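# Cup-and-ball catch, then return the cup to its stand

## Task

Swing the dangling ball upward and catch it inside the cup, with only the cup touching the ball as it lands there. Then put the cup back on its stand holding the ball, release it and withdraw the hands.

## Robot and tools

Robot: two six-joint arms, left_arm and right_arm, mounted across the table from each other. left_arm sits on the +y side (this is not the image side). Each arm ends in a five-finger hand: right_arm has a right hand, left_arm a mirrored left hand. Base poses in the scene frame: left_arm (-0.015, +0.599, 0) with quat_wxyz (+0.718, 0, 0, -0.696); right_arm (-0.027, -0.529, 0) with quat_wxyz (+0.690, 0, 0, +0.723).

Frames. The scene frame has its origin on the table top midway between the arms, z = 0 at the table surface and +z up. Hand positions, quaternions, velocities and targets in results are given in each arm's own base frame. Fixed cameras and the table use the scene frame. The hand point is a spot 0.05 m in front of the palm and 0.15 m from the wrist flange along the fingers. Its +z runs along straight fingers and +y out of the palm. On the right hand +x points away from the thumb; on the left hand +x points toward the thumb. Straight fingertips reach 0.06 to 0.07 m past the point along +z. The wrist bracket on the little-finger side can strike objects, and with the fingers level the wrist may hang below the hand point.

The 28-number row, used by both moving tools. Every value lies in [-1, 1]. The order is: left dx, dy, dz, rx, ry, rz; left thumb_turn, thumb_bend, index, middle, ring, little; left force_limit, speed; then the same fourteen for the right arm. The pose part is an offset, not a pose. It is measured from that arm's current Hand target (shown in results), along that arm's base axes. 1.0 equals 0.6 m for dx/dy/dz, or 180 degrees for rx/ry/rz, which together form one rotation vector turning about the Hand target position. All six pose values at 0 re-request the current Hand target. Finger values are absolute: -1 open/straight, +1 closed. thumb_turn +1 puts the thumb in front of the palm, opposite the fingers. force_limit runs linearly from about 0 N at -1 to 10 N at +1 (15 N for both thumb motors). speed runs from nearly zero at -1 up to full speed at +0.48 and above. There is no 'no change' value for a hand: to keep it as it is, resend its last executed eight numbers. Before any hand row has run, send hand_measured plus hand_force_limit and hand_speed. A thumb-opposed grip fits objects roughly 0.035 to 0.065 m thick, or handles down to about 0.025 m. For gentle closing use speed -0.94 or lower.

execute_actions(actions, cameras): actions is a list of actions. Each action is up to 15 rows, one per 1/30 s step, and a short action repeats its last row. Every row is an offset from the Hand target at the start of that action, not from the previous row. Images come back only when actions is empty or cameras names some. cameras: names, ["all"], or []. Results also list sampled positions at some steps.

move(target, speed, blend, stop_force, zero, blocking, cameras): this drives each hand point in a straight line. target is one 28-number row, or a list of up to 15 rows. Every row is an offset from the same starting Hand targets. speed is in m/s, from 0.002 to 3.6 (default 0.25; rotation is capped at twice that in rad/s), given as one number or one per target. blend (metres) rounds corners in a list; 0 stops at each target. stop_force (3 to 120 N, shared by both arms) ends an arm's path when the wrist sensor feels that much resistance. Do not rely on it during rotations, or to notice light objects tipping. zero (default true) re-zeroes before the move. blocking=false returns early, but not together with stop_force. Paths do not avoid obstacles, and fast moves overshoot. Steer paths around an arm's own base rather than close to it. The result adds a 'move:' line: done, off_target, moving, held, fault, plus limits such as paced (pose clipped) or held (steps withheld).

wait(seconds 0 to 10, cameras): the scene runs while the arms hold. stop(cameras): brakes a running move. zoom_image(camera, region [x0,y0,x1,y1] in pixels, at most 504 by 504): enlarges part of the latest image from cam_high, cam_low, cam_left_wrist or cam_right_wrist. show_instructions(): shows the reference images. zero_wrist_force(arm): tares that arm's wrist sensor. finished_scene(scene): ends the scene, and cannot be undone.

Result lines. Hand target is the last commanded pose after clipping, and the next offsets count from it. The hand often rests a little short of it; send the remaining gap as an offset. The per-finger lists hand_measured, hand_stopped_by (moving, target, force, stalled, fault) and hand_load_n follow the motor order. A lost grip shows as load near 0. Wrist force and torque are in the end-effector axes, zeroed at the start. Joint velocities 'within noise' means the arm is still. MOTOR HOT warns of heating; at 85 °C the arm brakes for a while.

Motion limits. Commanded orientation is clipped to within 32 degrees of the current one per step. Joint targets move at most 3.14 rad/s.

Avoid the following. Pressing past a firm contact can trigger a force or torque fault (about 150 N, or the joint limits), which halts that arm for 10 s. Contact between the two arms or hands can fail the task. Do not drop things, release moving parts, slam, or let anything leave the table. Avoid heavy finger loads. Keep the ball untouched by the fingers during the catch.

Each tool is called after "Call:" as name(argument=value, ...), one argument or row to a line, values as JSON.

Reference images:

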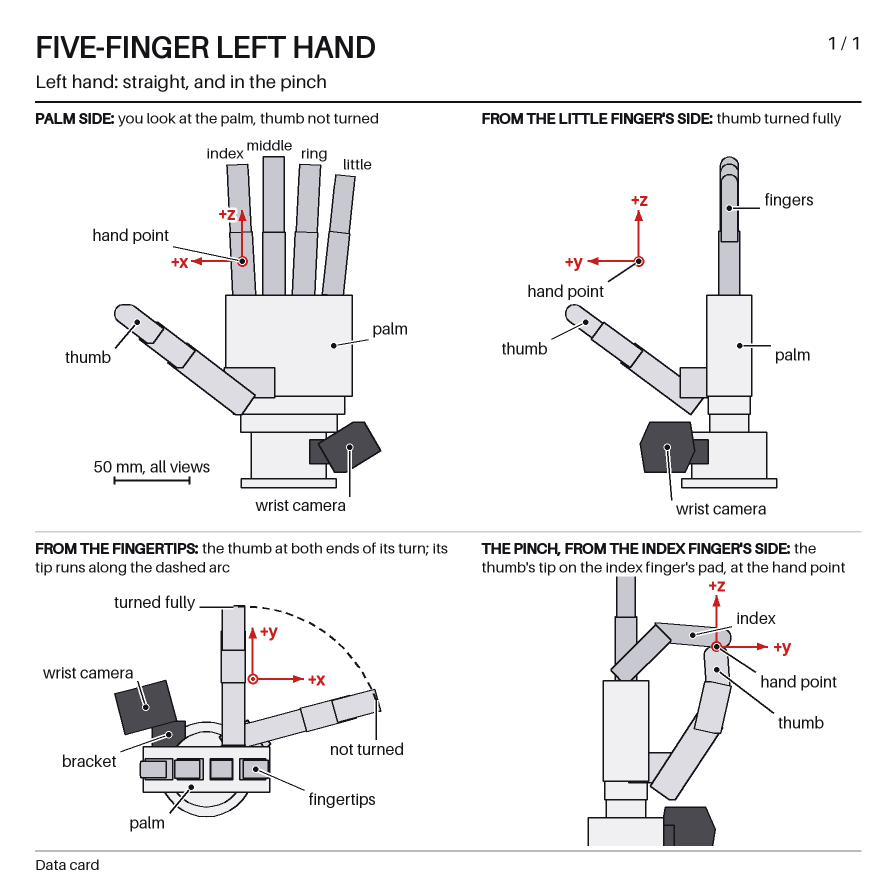

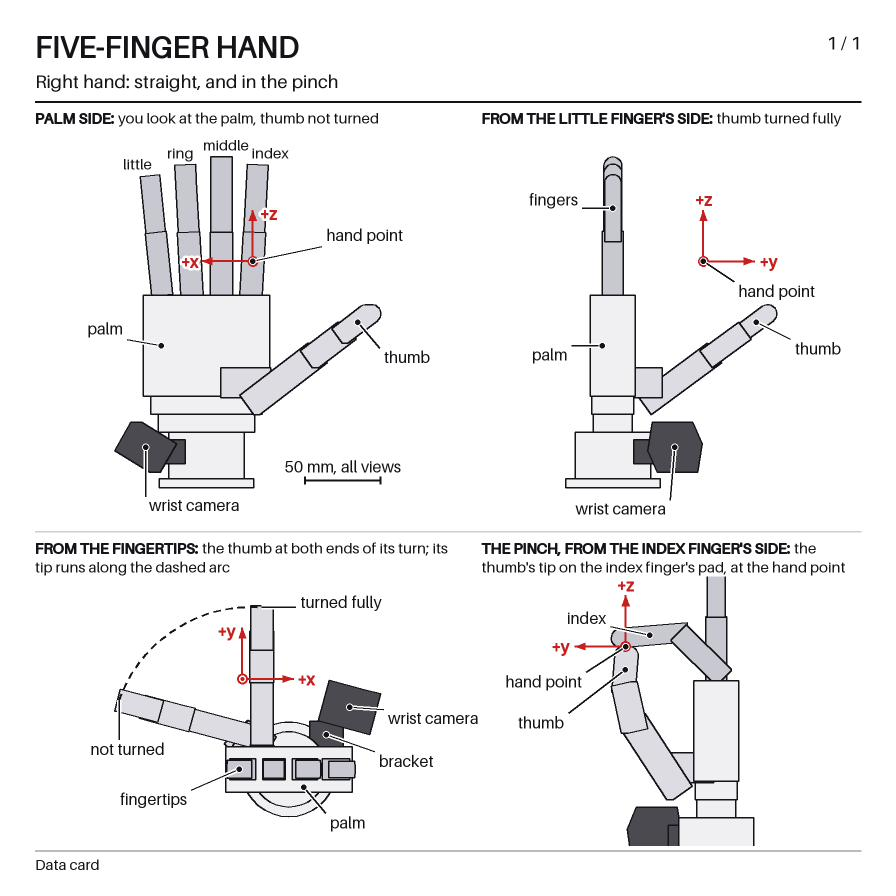

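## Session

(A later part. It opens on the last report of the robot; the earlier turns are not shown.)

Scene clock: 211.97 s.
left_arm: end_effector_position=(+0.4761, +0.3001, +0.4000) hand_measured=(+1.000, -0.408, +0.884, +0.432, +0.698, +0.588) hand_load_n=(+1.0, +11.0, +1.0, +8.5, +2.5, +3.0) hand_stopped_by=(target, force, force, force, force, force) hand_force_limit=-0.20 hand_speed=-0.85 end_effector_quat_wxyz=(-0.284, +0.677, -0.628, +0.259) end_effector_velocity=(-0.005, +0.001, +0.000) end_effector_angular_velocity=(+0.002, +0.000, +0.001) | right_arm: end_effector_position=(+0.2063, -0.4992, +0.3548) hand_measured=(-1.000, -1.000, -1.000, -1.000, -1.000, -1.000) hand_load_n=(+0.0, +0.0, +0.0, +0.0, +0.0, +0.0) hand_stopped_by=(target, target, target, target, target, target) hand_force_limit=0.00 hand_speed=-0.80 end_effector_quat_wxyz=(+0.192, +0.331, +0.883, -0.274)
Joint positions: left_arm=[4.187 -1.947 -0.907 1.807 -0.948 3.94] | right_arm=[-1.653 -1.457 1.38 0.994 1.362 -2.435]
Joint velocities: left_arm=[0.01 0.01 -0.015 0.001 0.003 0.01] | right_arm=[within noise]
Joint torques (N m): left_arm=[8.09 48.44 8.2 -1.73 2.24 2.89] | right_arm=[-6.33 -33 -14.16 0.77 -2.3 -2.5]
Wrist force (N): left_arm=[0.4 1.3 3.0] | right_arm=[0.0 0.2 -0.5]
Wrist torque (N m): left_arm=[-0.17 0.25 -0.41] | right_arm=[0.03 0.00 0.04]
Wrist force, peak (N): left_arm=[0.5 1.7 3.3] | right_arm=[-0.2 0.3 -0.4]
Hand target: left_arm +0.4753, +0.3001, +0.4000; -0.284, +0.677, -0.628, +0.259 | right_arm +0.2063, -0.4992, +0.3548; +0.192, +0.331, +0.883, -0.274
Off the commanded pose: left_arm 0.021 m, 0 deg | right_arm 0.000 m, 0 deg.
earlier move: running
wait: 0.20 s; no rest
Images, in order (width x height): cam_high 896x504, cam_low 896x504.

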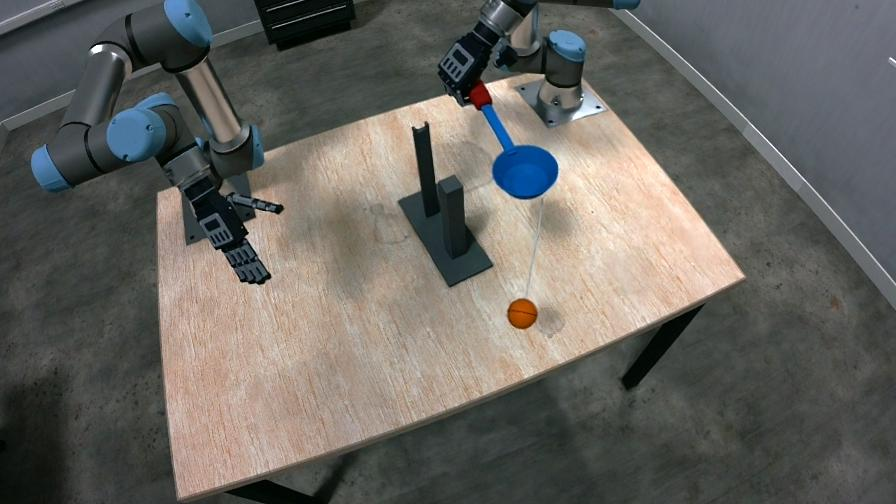

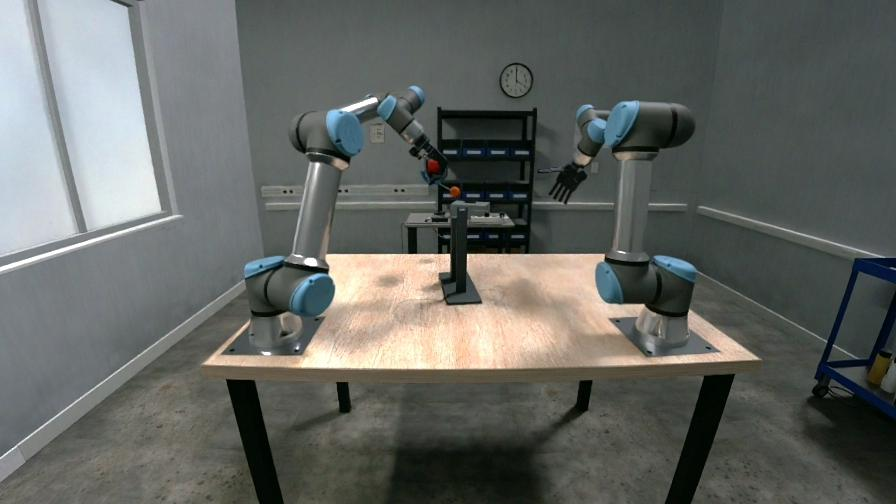

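Call:
wait(
  seconds=0.03,
  cameras=["cam_low", "cam_high"],
)

Call:
zoom_image(
  camera="cam_low",
  region=[350, 165, 490, 270],
)

Call:
zoom_image(
  camera="cam_high",
  region=[440, 120, 650, 330],
)

Call:
wait(
  seconds=0.199,
  cameras=["cam_low", "cam_high"],
)

Call:
zoom_image(
  camera="cam_low",
  region=[350, 165, 490, 270],
)

Call:
zoom_image(
  camera="cam_high",
  region=[440, 120, 650, 330],
)

Call:
wait(
  seconds=0.199,
  cameras=["cam_low", "cam_high"],
)

Call:
zoom_image(
  camera="cam_low",
  region=[350, 165, 490, 270],
)

Call:
zoom_image(
  camera="cam_high",
  region=[440, 120, 650, 330],
)

Scene clock: 213.23 s.
left_arm: end_effector_position=(+0.4698, +0.3001, +0.4000) hand_measured=(+1.000, -0.408, +0.884, +0.432, +0.698, +0.588) hand_load_n=(+1.0, +10.5, +1.5, +8.5, +2.5, +3.5) hand_stopped_by=(target, force, force, force, force, force) hand_force_limit=-0.20 hand_speed=-0.85 end_effector_quat_wxyz=(-0.284, +0.677, -0.628, +0.259) end_effector_velocity=(-0.005, +0.001, +0.000) end_effector_angular_velocity=(+0.001, +0.000, +0.001) | right_arm: end_effector_position=(+0.2063, -0.4992, +0.3548) hand_measured=(-1.000, -1.000, -1.000, -1.000, -1.000, -1.000) hand_load_n=(-0.5, +0.0, +0.0, +0.0, +0.0, +0.0) hand_stopped_by=(target, target, target, target, target, target) hand_force_limit=0.00 hand_speed=-0.80 end_effector_quat_wxyz=(+0.192, +0.331, +0.883, -0.274)
Joint positions: left_arm=[4.2 -1.934 -0.927 1.806 -0.942 3.953] | right_arm=[-1.653 -1.457 1.38 0.994 1.362 -2.435]
Joint velocities: left_arm=[0.01 0.01 -0.015 0 0.004 0.01] | right_arm=[within noise]
Joint torques (N m): left_arm=[8.36 47.51 9.44 -3.44 2.09 3.1] | right_arm=[-6.16 -33.28 -14.02 0.76 -2.35 -2.53]
Wrist force (N): left_arm=[1.0 1.8 3.2] | right_arm=[0.0 0.0 -0.3]
Wrist torque (N m): left_arm=[-0.17 0.31 -0.56] | right_arm=[-0.01 0.01 0.03]
Wrist force, peak (N): left_arm=[0.7 1.9 3.3] | right_arm=[0.0 0.0 -0.6]
Hand target: left_arm +0.4690, +0.3001, +0.4000; -0.284, +0.677, -0.628, +0.259 | right_arm +0.2063, -0.4992, +0.3548; +0.192, +0.331, +0.883, -0.274
Off the commanded pose: left_arm 0.015 m, 0 deg | right_arm 0.000 m, 0 deg.
earlier move: running
wait: 0.03 s; no rest
Images, in order (width x height): cam_high 896x504, cam_low 896x504.

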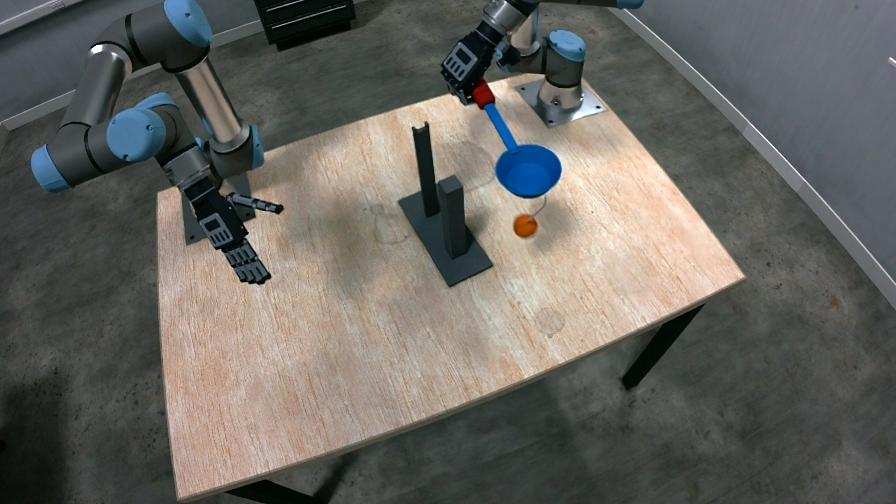

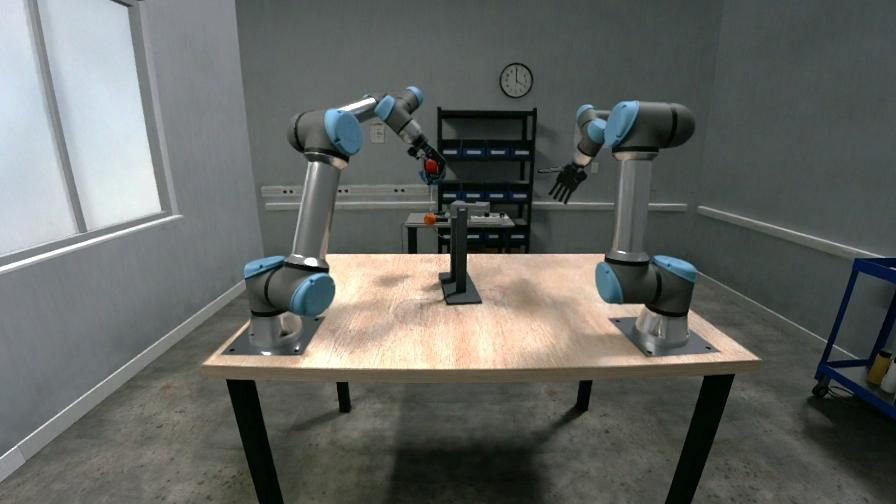

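Scaled by 3.600.

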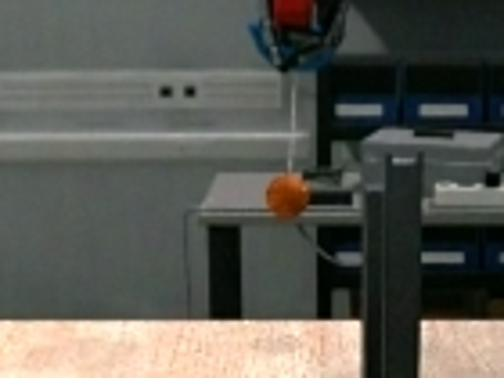

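Scaled by 2.400.

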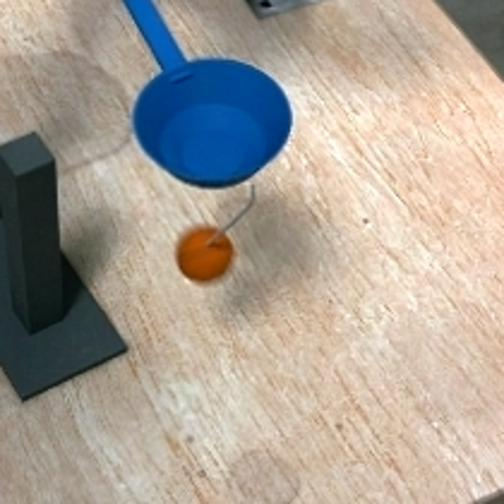

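Scene clock: 213.43 s.
left_arm: end_effector_position=(+0.4688, +0.3001, +0.4000) hand_measured=(+1.000, -0.408, +0.884, +0.432, +0.698, +0.588) hand_load_n=(+1.0, +10.5, +1.0, +8.5, +2.5, +3.0) hand_stopped_by=(target, force, force, force, force, force) hand_force_limit=-0.20 hand_speed=-0.85 end_effector_quat_wxyz=(-0.284, +0.677, -0.628, +0.259) end_effector_velocity=(-0.005, +0.000, +0.000) end_effector_angular_velocity=(+0.001, +0.000, -0.001) | right_arm: end_effector_position=(+0.2063, -0.4992, +0.3548) hand_measured=(-1.000, -1.000, -1.000, -1.000, -1.000, -1.000) hand_load_n=(+0.0, -0.5, +0.0, +0.0, +0.0, +0.0) hand_stopped_by=(target, target, target, target, target, target) hand_force_limit=0.00 hand_speed=-0.80 end_effector_quat_wxyz=(+0.192, +0.331, +0.883, -0.274)
Joint positions: left_arm=[4.202 -1.932 -0.931 1.806 -0.941 3.956] | right_arm=[-1.653 -1.457 1.38 0.994 1.362 -2.435]
Joint velocities: left_arm=[0.01 0.01 -0.015 -0.001 0.005 0.012] | right_arm=[within noise]
Joint torques (N m): left_arm=[9.52 47.93 8.51 -3.75 2.31 2.95] | right_arm=[-6.46 -33.09 -13.44 0.73 -2.39 -2.46]
Wrist force (N): left_arm=[0.7 1.2 2.8] | right_arm=[-0.3 0.1 -0.4]
Wrist torque (N m): left_arm=[-0.17 0.22 -0.42] | right_arm=[0.02 0.05 0.01]
Wrist force, peak (N): left_arm=[1.0 1.4 3.0] | right_arm=[-0.1 0.0 -0.5]
Hand target: left_arm +0.4680, +0.3001, +0.4000; -0.284, +0.677, -0.628, +0.259 | right_arm +0.2063, -0.4992, +0.3548; +0.192, +0.331, +0.883, -0.274
Off the commanded pose: left_arm 0.014 m, 0 deg | right_arm 0.000 m, 0 deg.
earlier move: running
wait: 0.20 s; no rest
Images, in order (width x height): cam_high 896x504, cam_low 896x504.

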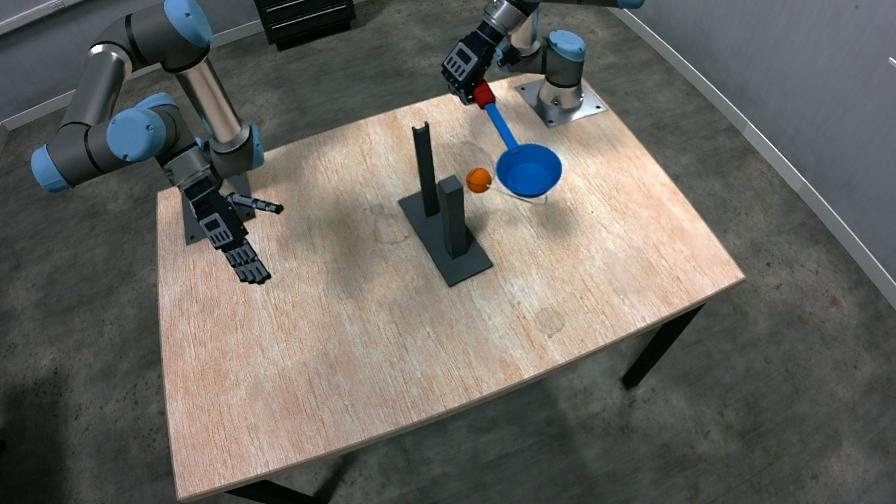

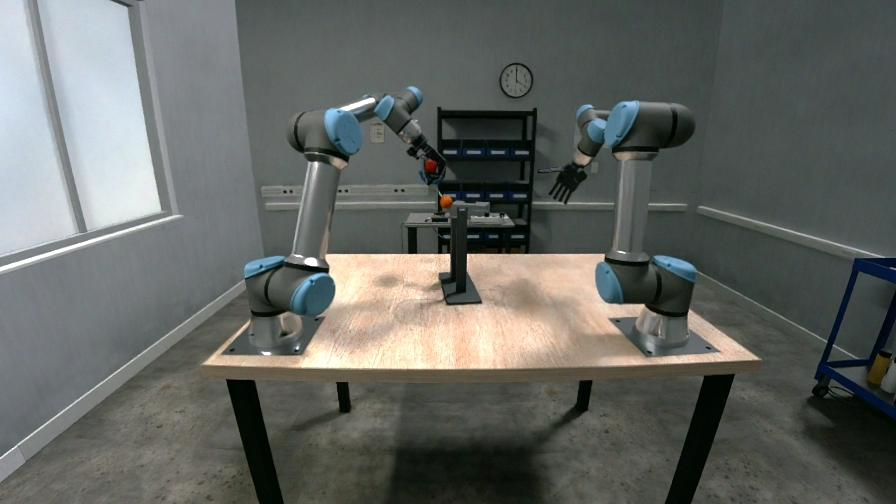

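Scaled by 3.600.

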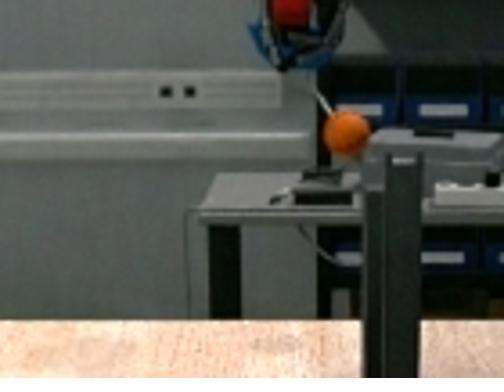

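Scaled by 2.400.

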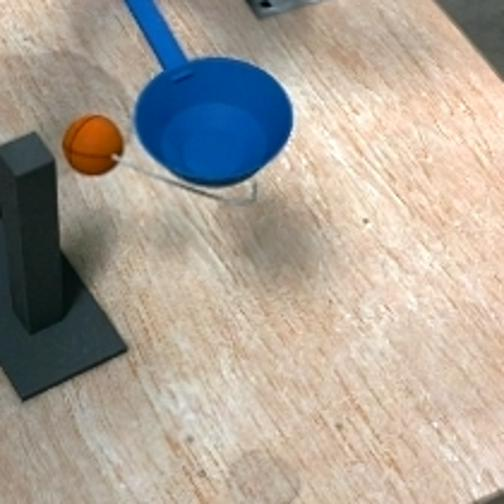

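Scene clock: 213.63 s.
left_arm: end_effector_position=(+0.4678, +0.3001, +0.4000) hand_measured=(+1.000, -0.408, +0.884, +0.432, +0.698, +0.588) hand_load_n=(+1.0, +10.5, +1.5, +8.5, +2.5, +4.0) hand_stopped_by=(target, force, force, force, force, force) hand_force_limit=-0.20 hand_speed=-0.85 end_effector_quat_wxyz=(-0.284, +0.677, -0.628, +0.259) end_effector_velocity=(-0.005, +0.000, +0.000) end_effector_angular_velocity=(+0.001, +0.000, -0.001) | right_arm: end_effector_position=(+0.2063, -0.4992, +0.3548) hand_measured=(-1.000, -1.000, -1.000, -1.000, -1.000, -1.000) hand_load_n=(+0.0, +0.0, +0.0, +0.0, +0.0, +0.0) hand_stopped_by=(target, target, target, target, target, target) hand_force_limit=0.00 hand_speed=-0.80 end_effector_quat_wxyz=(+0.192, +0.331, +0.883, -0.274)
Joint positions: left_arm=[4.204 -1.93 -0.934 1.806 -0.94 3.958] | right_arm=[-1.653 -1.457 1.38 0.994 1.362 -2.435]
Joint velocities: left_arm=[0.01 0.01 -0.016 0 0.005 0.012] | right_arm=[within noise]
Joint torques (N m): left_arm=[8.45 48.3 9.69 -3.59 2.21 2.85] | right_arm=[-6.66 -32.92 -14.47 0.9 -2.26 -2.42]
Wrist force (N): left_arm=[0.6 1.4 3.2] | right_arm=[0.0 0.1 -0.3]
Wrist torque (N m): left_arm=[-0.18 0.38 -0.54] | right_arm=[0.00 0.01 0.03]
Wrist force, peak (N): left_arm=[1.0 1.6 3.5] | right_arm=[-0.2 0.0 -0.5]
Hand target: left_arm +0.4670, +0.3001, +0.4000; -0.284, +0.677, -0.628, +0.259 | right_arm +0.2063, -0.4992, +0.3548; +0.192, +0.331, +0.883, -0.274
Off the commanded pose: left_arm 0.013 m, 0 deg | right_arm 0.000 m, 0 deg.
earlier move: running
wait: 0.20 s; no rest
Images, in order (width x height): cam_high 896x504, cam_low 896x504.

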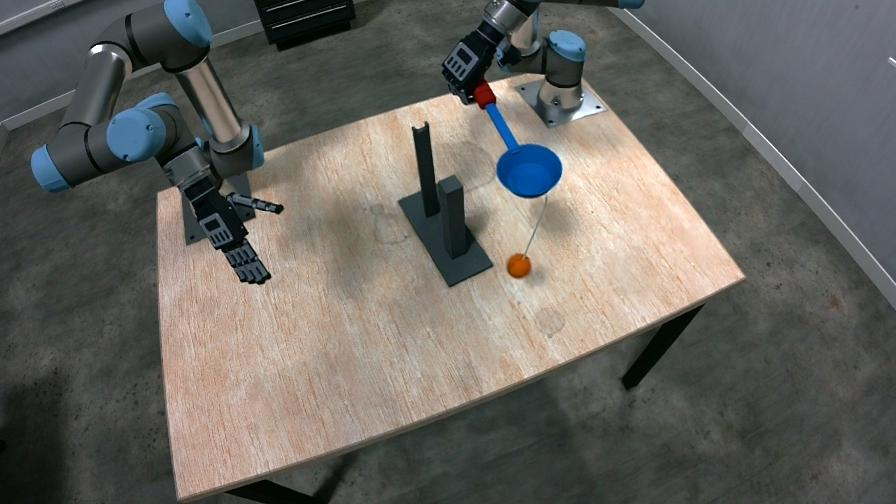

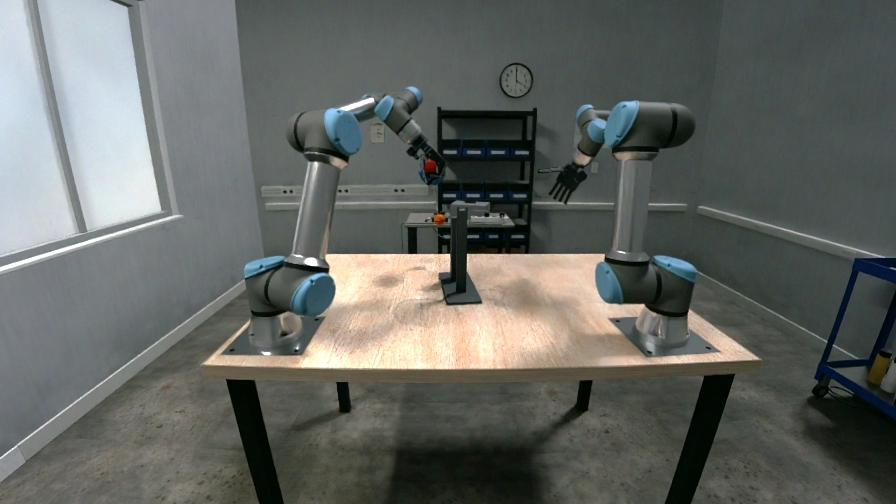

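Scaled by 3.600.

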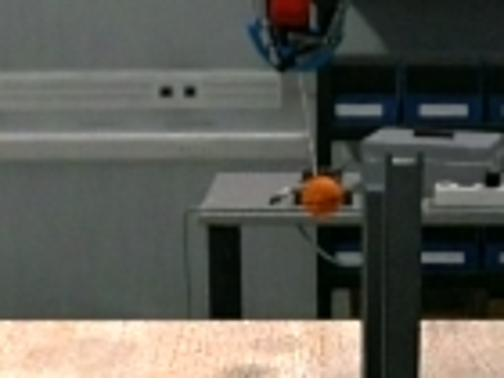

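Scaled by 2.400.

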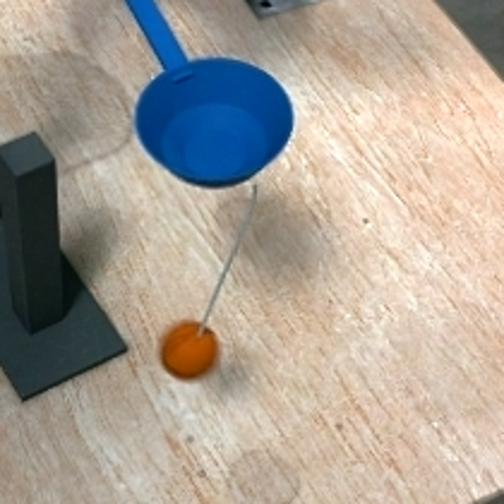

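Call:
wait(
  seconds=10,
)

Call:
move(
  target=[0.03333, 0, 0, 0, 0, 0, 1, 0.9, 0.9, 0.9, 0.8, 0.8, -0.2, -0.85, 0, 0, 0, 0, 0, 0, -1, -1, -1, -1, -1, -1, 0, -0.8],
  speed=0.005,
  blocking=false,
  cameras=["cam_low", "cam_high"],
)

Call:
zoom_image(
  camera="cam_low",
  region=[350, 165, 490, 270],
)

Call:
zoom_image(
  camera="cam_high",
  region=[440, 120, 650, 330],
)

Call:
wait(
  seconds=0.199,
  cameras=["cam_low", "cam_high"],
)

Call:
zoom_image(
  camera="cam_low",
  region=[350, 165, 490, 270],
)

Call:
zoom_image(
  camera="cam_high",
  region=[440, 120, 650, 330],
)

Call:
wait(
  seconds=0.199,
  cameras=["cam_low", "cam_high"],
)

Call:
zoom_image(
  camera="cam_low",
  region=[350, 165, 490, 270],
)

Call:
zoom_image(
  camera="cam_high",
  region=[440, 120, 650, 330],
)

Scene clock: 217.03 s.
left_arm: end_effector_position=(+0.4548, +0.3001, +0.4000) hand_measured=(+1.000, -0.408, +0.884, +0.432, +0.698, +0.588) hand_load_n=(+1.0, +10.5, +1.0, +8.5, +2.5, +3.0) hand_stopped_by=(target, force, force, force, force, force) hand_force_limit=-0.20 hand_speed=-0.85 end_effector_quat_wxyz=(-0.284, +0.677, -0.628, +0.259) | right_arm: end_effector_position=(+0.2063, -0.4992, +0.3548) hand_measured=(-1.000, -1.000, -1.000, -1.000, -1.000, -1.000) hand_load_n=(+0.0, +0.0, +0.0, +0.0, +0.0, +0.0) hand_stopped_by=(target, target, target, target, target, target) hand_force_limit=0.00 hand_speed=-0.80 end_effector_quat_wxyz=(+0.192, +0.331, +0.883, -0.274)
Joint positions: left_arm=[4.23 -1.904 -0.973 1.802 -0.928 3.986] | right_arm=[-1.653 -1.457 1.38 0.994 1.362 -2.435]
Joint torques (N m): left_arm=[8.39 46.24 9.08 -3.35 2.14 2.77] | right_arm=[-5.91 -33.23 -14.3 0.5 -2.34 -2.56]
Wrist force (N): left_arm=[0.7 1.6 3.1] | right_arm=[-0.1 0.0 -0.4]
Wrist torque (N m): left_arm=[-0.11 0.24 -0.39] | right_arm=[0.00 0.02 0.03]
Wrist force, peak (N): left_arm=[0.9 1.6 3.8] | right_arm=[-0.2 0.2 -0.5]
Hand target: left_arm +0.4548, +0.3001, +0.4000; -0.284, +0.677, -0.628, +0.259 | right_arm +0.2063, -0.4992, +0.3548; +0.192, +0.331, +0.883, -0.274
Off the commanded pose: left_arm 0.000 m, 0 deg | right_arm 0.000 m, 0 deg.
earlier move: done
wait: 0.00 of 10 s (the move ended)

Scene clock: 217.53 s.
left_arm: end_effector_position=(+0.4565, +0.3001, +0.4000) hand_measured=(+1.000, -0.408, +0.884, +0.432, +0.698, +0.588) hand_load_n=(+1.0, +10.5, +1.5, +8.5, +2.0, +3.0) hand_stopped_by=(target, force, force, force, force, force) hand_force_limit=-0.20 hand_speed=-0.85 end_effector_quat_wxyz=(-0.284, +0.677, -0.628, +0.259) end_effector_velocity=(+0.005, +0.000, +0.000) end_effector_angular_velocity=(+0.001, +0.000, -0.001) | right_arm: end_effector_position=(+0.2063, -0.4992, +0.3548) hand_measured=(-1.000, -1.000, -1.000, -1.000, -1.000, -1.000) hand_load_n=(-0.5, +0.0, +0.0, +0.0, +0.0, +0.0) hand_stopped_by=(target, target, target, target, target, target) hand_force_limit=0.00 hand_speed=-0.80 end_effector_quat_wxyz=(+0.192, +0.331, +0.883, -0.274)
Joint positions: left_arm=[4.227 -1.907 -0.968 1.803 -0.929 3.983] | right_arm=[-1.653 -1.457 1.38 0.994 1.362 -2.435]
Joint velocities: left_arm=[-0.01 -0.01 0.015 0.002 -0.005 -0.011] | right_arm=[within noise]
Joint torques (N m): left_arm=[-9.81 20.53 30.7 1.62 -0.91 -2] | right_arm=[-5.26 -33.14 -13.49 0.48 -2.23 -2.45]
Wrist force (N): left_arm=[1.1 1.6 2.8] | right_arm=[0.0 0.1 -0.4]
Wrist torque (N m): left_arm=[-0.12 0.18 -0.35] | right_arm=[0.01 0.00 0.03]
Wrist force, peak (N): left_arm=[0.7 2.4 3.1] | right_arm=[-0.2 -0.1 -0.5]
Hand target: left_arm +0.4572, +0.3001, +0.4000; -0.284, +0.677, -0.628, +0.259 | right_arm +0.2063, -0.4992, +0.3548; +0.192, +0.331, +0.883, -0.274
Off the commanded pose: left_arm 0.018 m, 0 deg | right_arm 0.000 m, 0 deg.
move: running
Images, in order (width x height): cam_high 896x504, cam_low 896x504.

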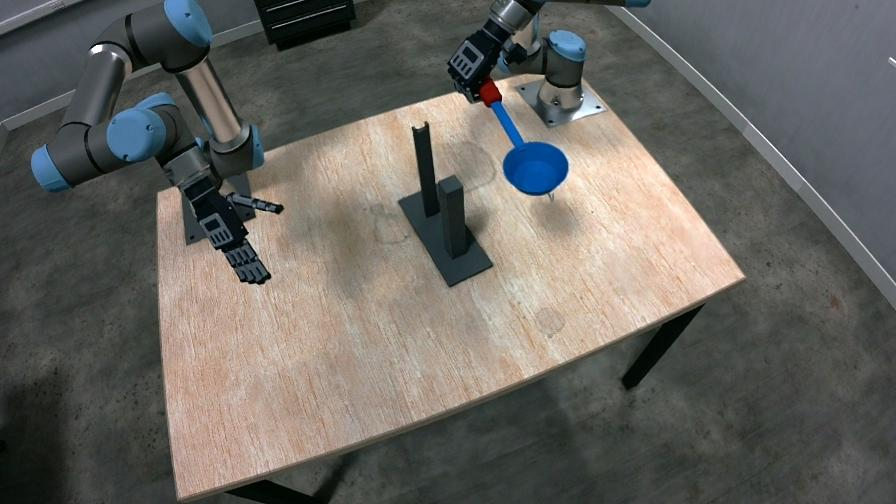

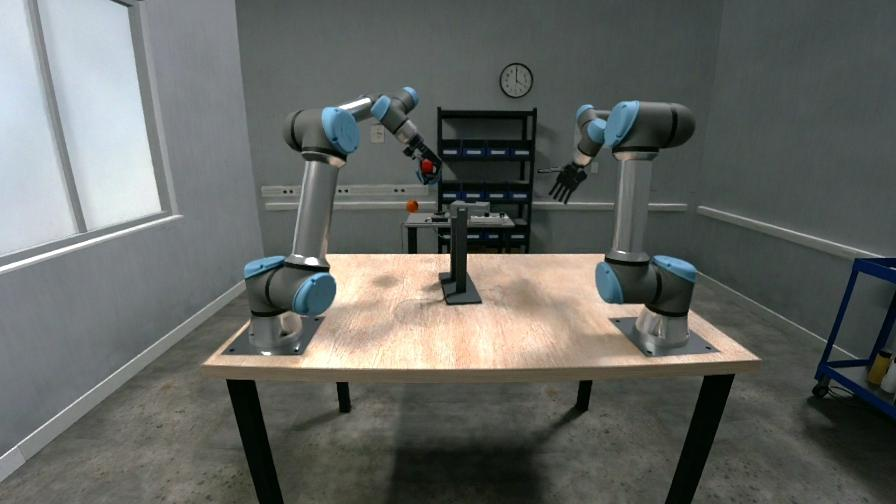

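Scaled by 3.600.

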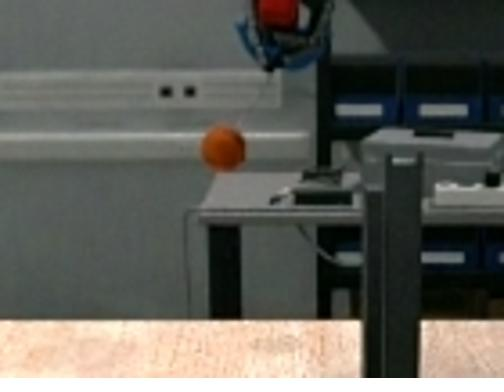

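Scaled by 2.400.

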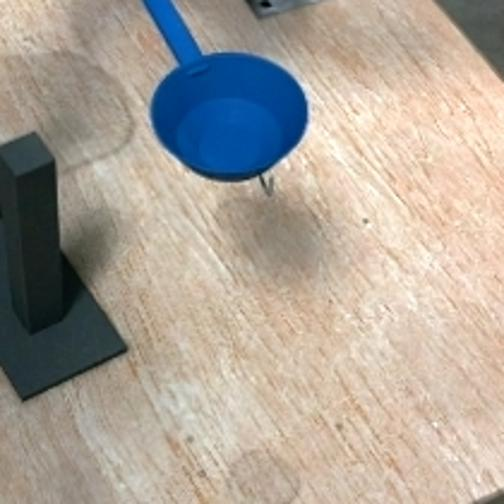

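Scene clock: 217.73 s.
left_arm: end_effector_position=(+0.4575, +0.3001, +0.4000) hand_measured=(+1.000, -0.408, +0.884, +0.432, +0.698, +0.588) hand_load_n=(+1.0, +10.5, +1.5, +8.5, +2.5, +3.0) hand_stopped_by=(target, force, force, force, force, force) hand_force_limit=-0.20 hand_speed=-0.85 end_effector_quat_wxyz=(-0.284, +0.677, -0.628, +0.259) end_effector_velocity=(+0.005, +0.000, +0.000) end_effector_angular_velocity=(+0.000, +0.001, +0.002) | right_arm: end_effector_position=(+0.2063, -0.4992, +0.3548) hand_measured=(-1.000, -1.000, -1.000, -1.000, -1.000, -1.000) hand_load_n=(+0.0, +0.0, +0.0, +0.0, +0.0, +0.0) hand_stopped_by=(target, target, target, target, target, target) hand_force_limit=0.00 hand_speed=-0.80 end_effector_quat_wxyz=(+0.192, +0.331, +0.883, -0.274)
Joint positions: left_arm=[4.224 -1.909 -0.965 1.803 -0.93 3.98] | right_arm=[-1.653 -1.457 1.38 0.994 1.362 -2.435]
Joint velocities: left_arm=[-0.01 -0.01 0.015 0.002 -0.006 -0.012] | right_arm=[within noise]
Joint torques (N m): left_arm=[-9.05 21.34 31.65 1.61 -0.94 -1.88] | right_arm=[-5.88 -33.28 -14.74 0.47 -2.23 -2.39]
Wrist force (N): left_arm=[1.2 1.6 3.1] | right_arm=[0.0 0.2 -0.3]
Wrist torque (N m): left_arm=[-0.14 0.27 -0.39] | right_arm=[0.02 0.01 0.04]
Wrist force, peak (N): left_arm=[1.2 1.9 3.2] | right_arm=[-0.2 0.1 -0.4]
Hand target: left_arm +0.4582, +0.3001, +0.4000; -0.284, +0.677, -0.628, +0.259 | right_arm +0.2063, -0.4992, +0.3548; +0.192, +0.331, +0.883, -0.274
Off the commanded pose: left_arm 0.017 m, 0 deg | right_arm 0.000 m, 0 deg.
earlier move: running
wait: 0.20 s; no rest
Images, in order (width x height): cam_high 896x504, cam_low 896x504.

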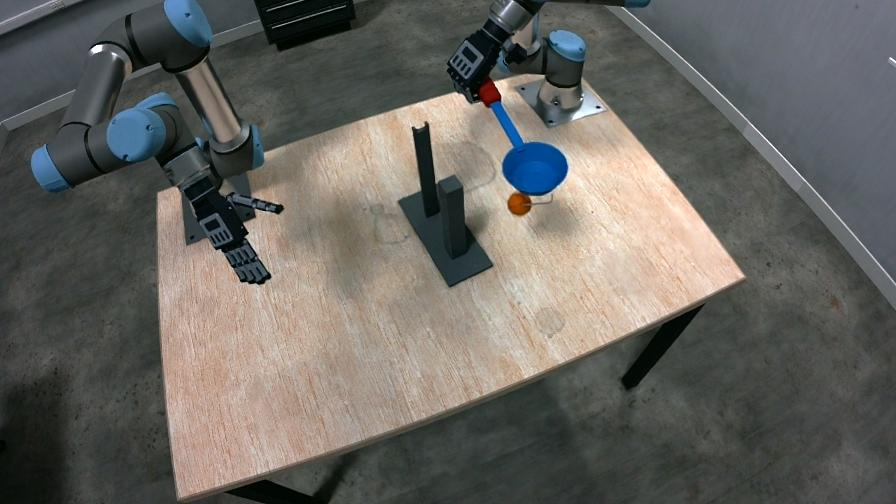

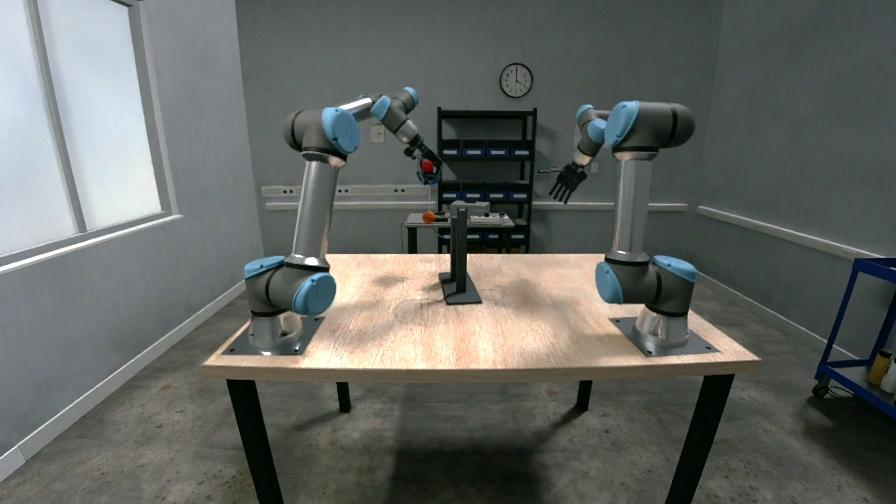

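Scaled by 3.600.

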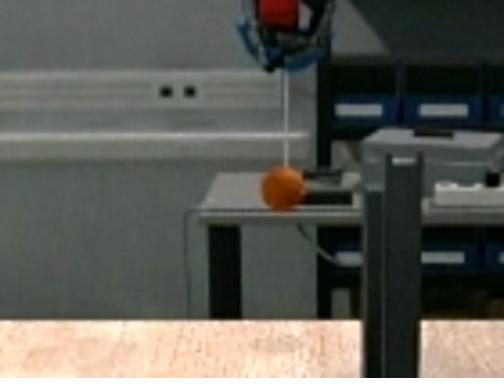

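Scaled by 2.400.

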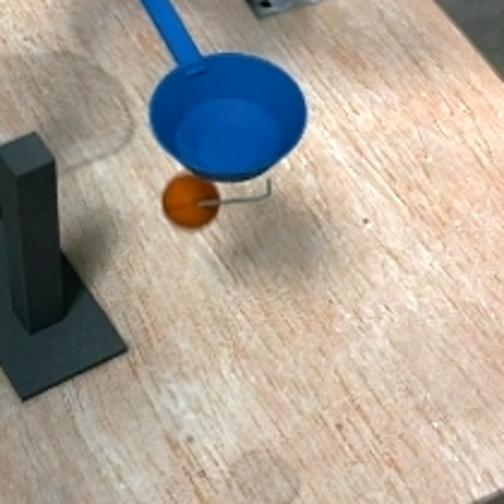

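Scene clock: 217.93 s.
left_arm: end_effector_position=(+0.4585, +0.3001, +0.4000) hand_measured=(+1.000, -0.408, +0.884, +0.432, +0.698, +0.588) hand_load_n=(+1.0, +10.5, +1.5, +8.5, +2.5, +3.0) hand_stopped_by=(target, force, force, force, force, force) hand_force_limit=-0.20 hand_speed=-0.85 end_effector_quat_wxyz=(-0.284, +0.677, -0.628, +0.259) end_effector_velocity=(+0.005, +0.000, +0.000) end_effector_angular_velocity=(+0.000, -0.001, +0.000) | right_arm: end_effector_position=(+0.2063, -0.4992, +0.3548) hand_measured=(-1.000, -1.000, -1.000, -1.000, -1.000, -1.000) hand_load_n=(+0.0, -0.5, +0.0, +0.0, +0.0, +0.0) hand_stopped_by=(target, target, target, target, target, target) hand_force_limit=0.00 hand_speed=-0.80 end_effector_quat_wxyz=(+0.192, +0.331, +0.883, -0.274)
Joint positions: left_arm=[4.222 -1.911 -0.962 1.804 -0.931 3.978] | right_arm=[-1.653 -1.457 1.38 0.994 1.362 -2.435]
Joint velocities: left_arm=[-0.01 -0.009 0.015 0.001 -0.004 -0.011] | right_arm=[within noise]
Joint torques (N m): left_arm=[-10.03 19.68 30.73 1.29 -0.98 -1.95] | right_arm=[-5.71 -33.43 -14.2 0.52 -2.19 -2.39]
Wrist force (N): left_arm=[0.5 1.2 3.2] | right_arm=[0.0 0.0 -0.3]
Wrist torque (N m): left_arm=[-0.19 0.26 -0.31] | right_arm=[0.00 0.00 0.03]
Wrist force, peak (N): left_arm=[1.2 2.1 3.6] | right_arm=[-0.3 0.1 -0.3]
Hand target: left_arm +0.4592, +0.3001, +0.4000; -0.284, +0.677, -0.628, +0.259 | right_arm +0.2063, -0.4992, +0.3548; +0.192, +0.331, +0.883, -0.274
Off the commanded pose: left_arm 0.016 m, 0 deg | right_arm 0.000 m, 0 deg.
earlier move: running
wait: 0.20 s; no rest
Images, in order (width x height): cam_high 896x504, cam_low 896x504.

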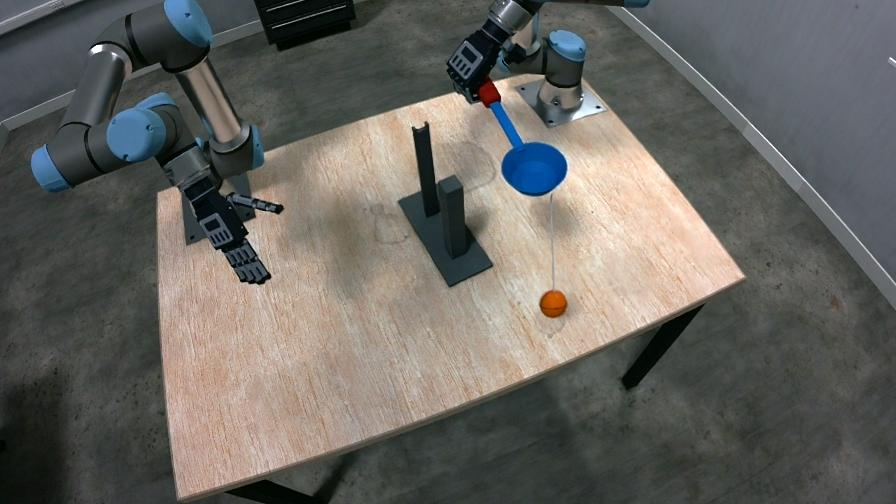

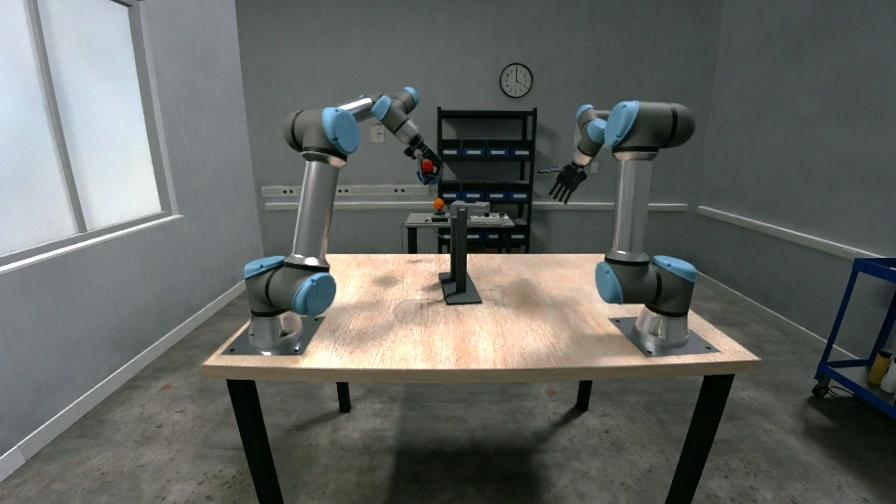

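Scaled by 3.600.

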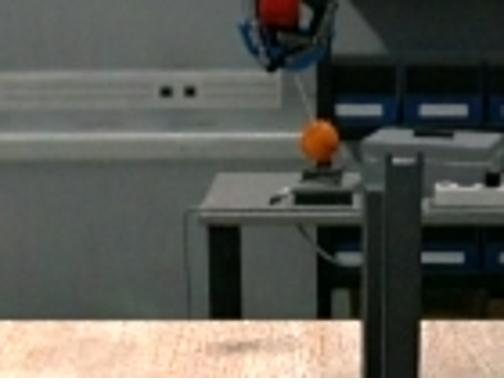

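Scaled by 2.400.

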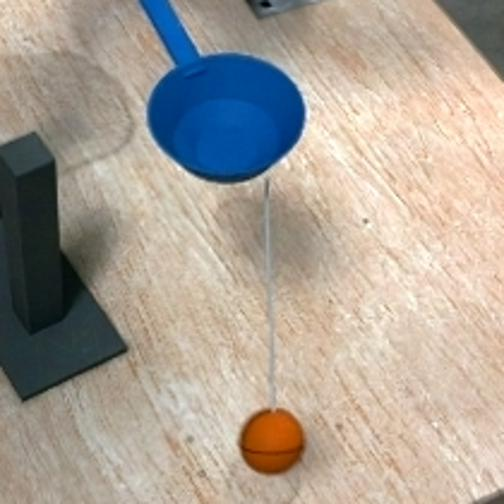

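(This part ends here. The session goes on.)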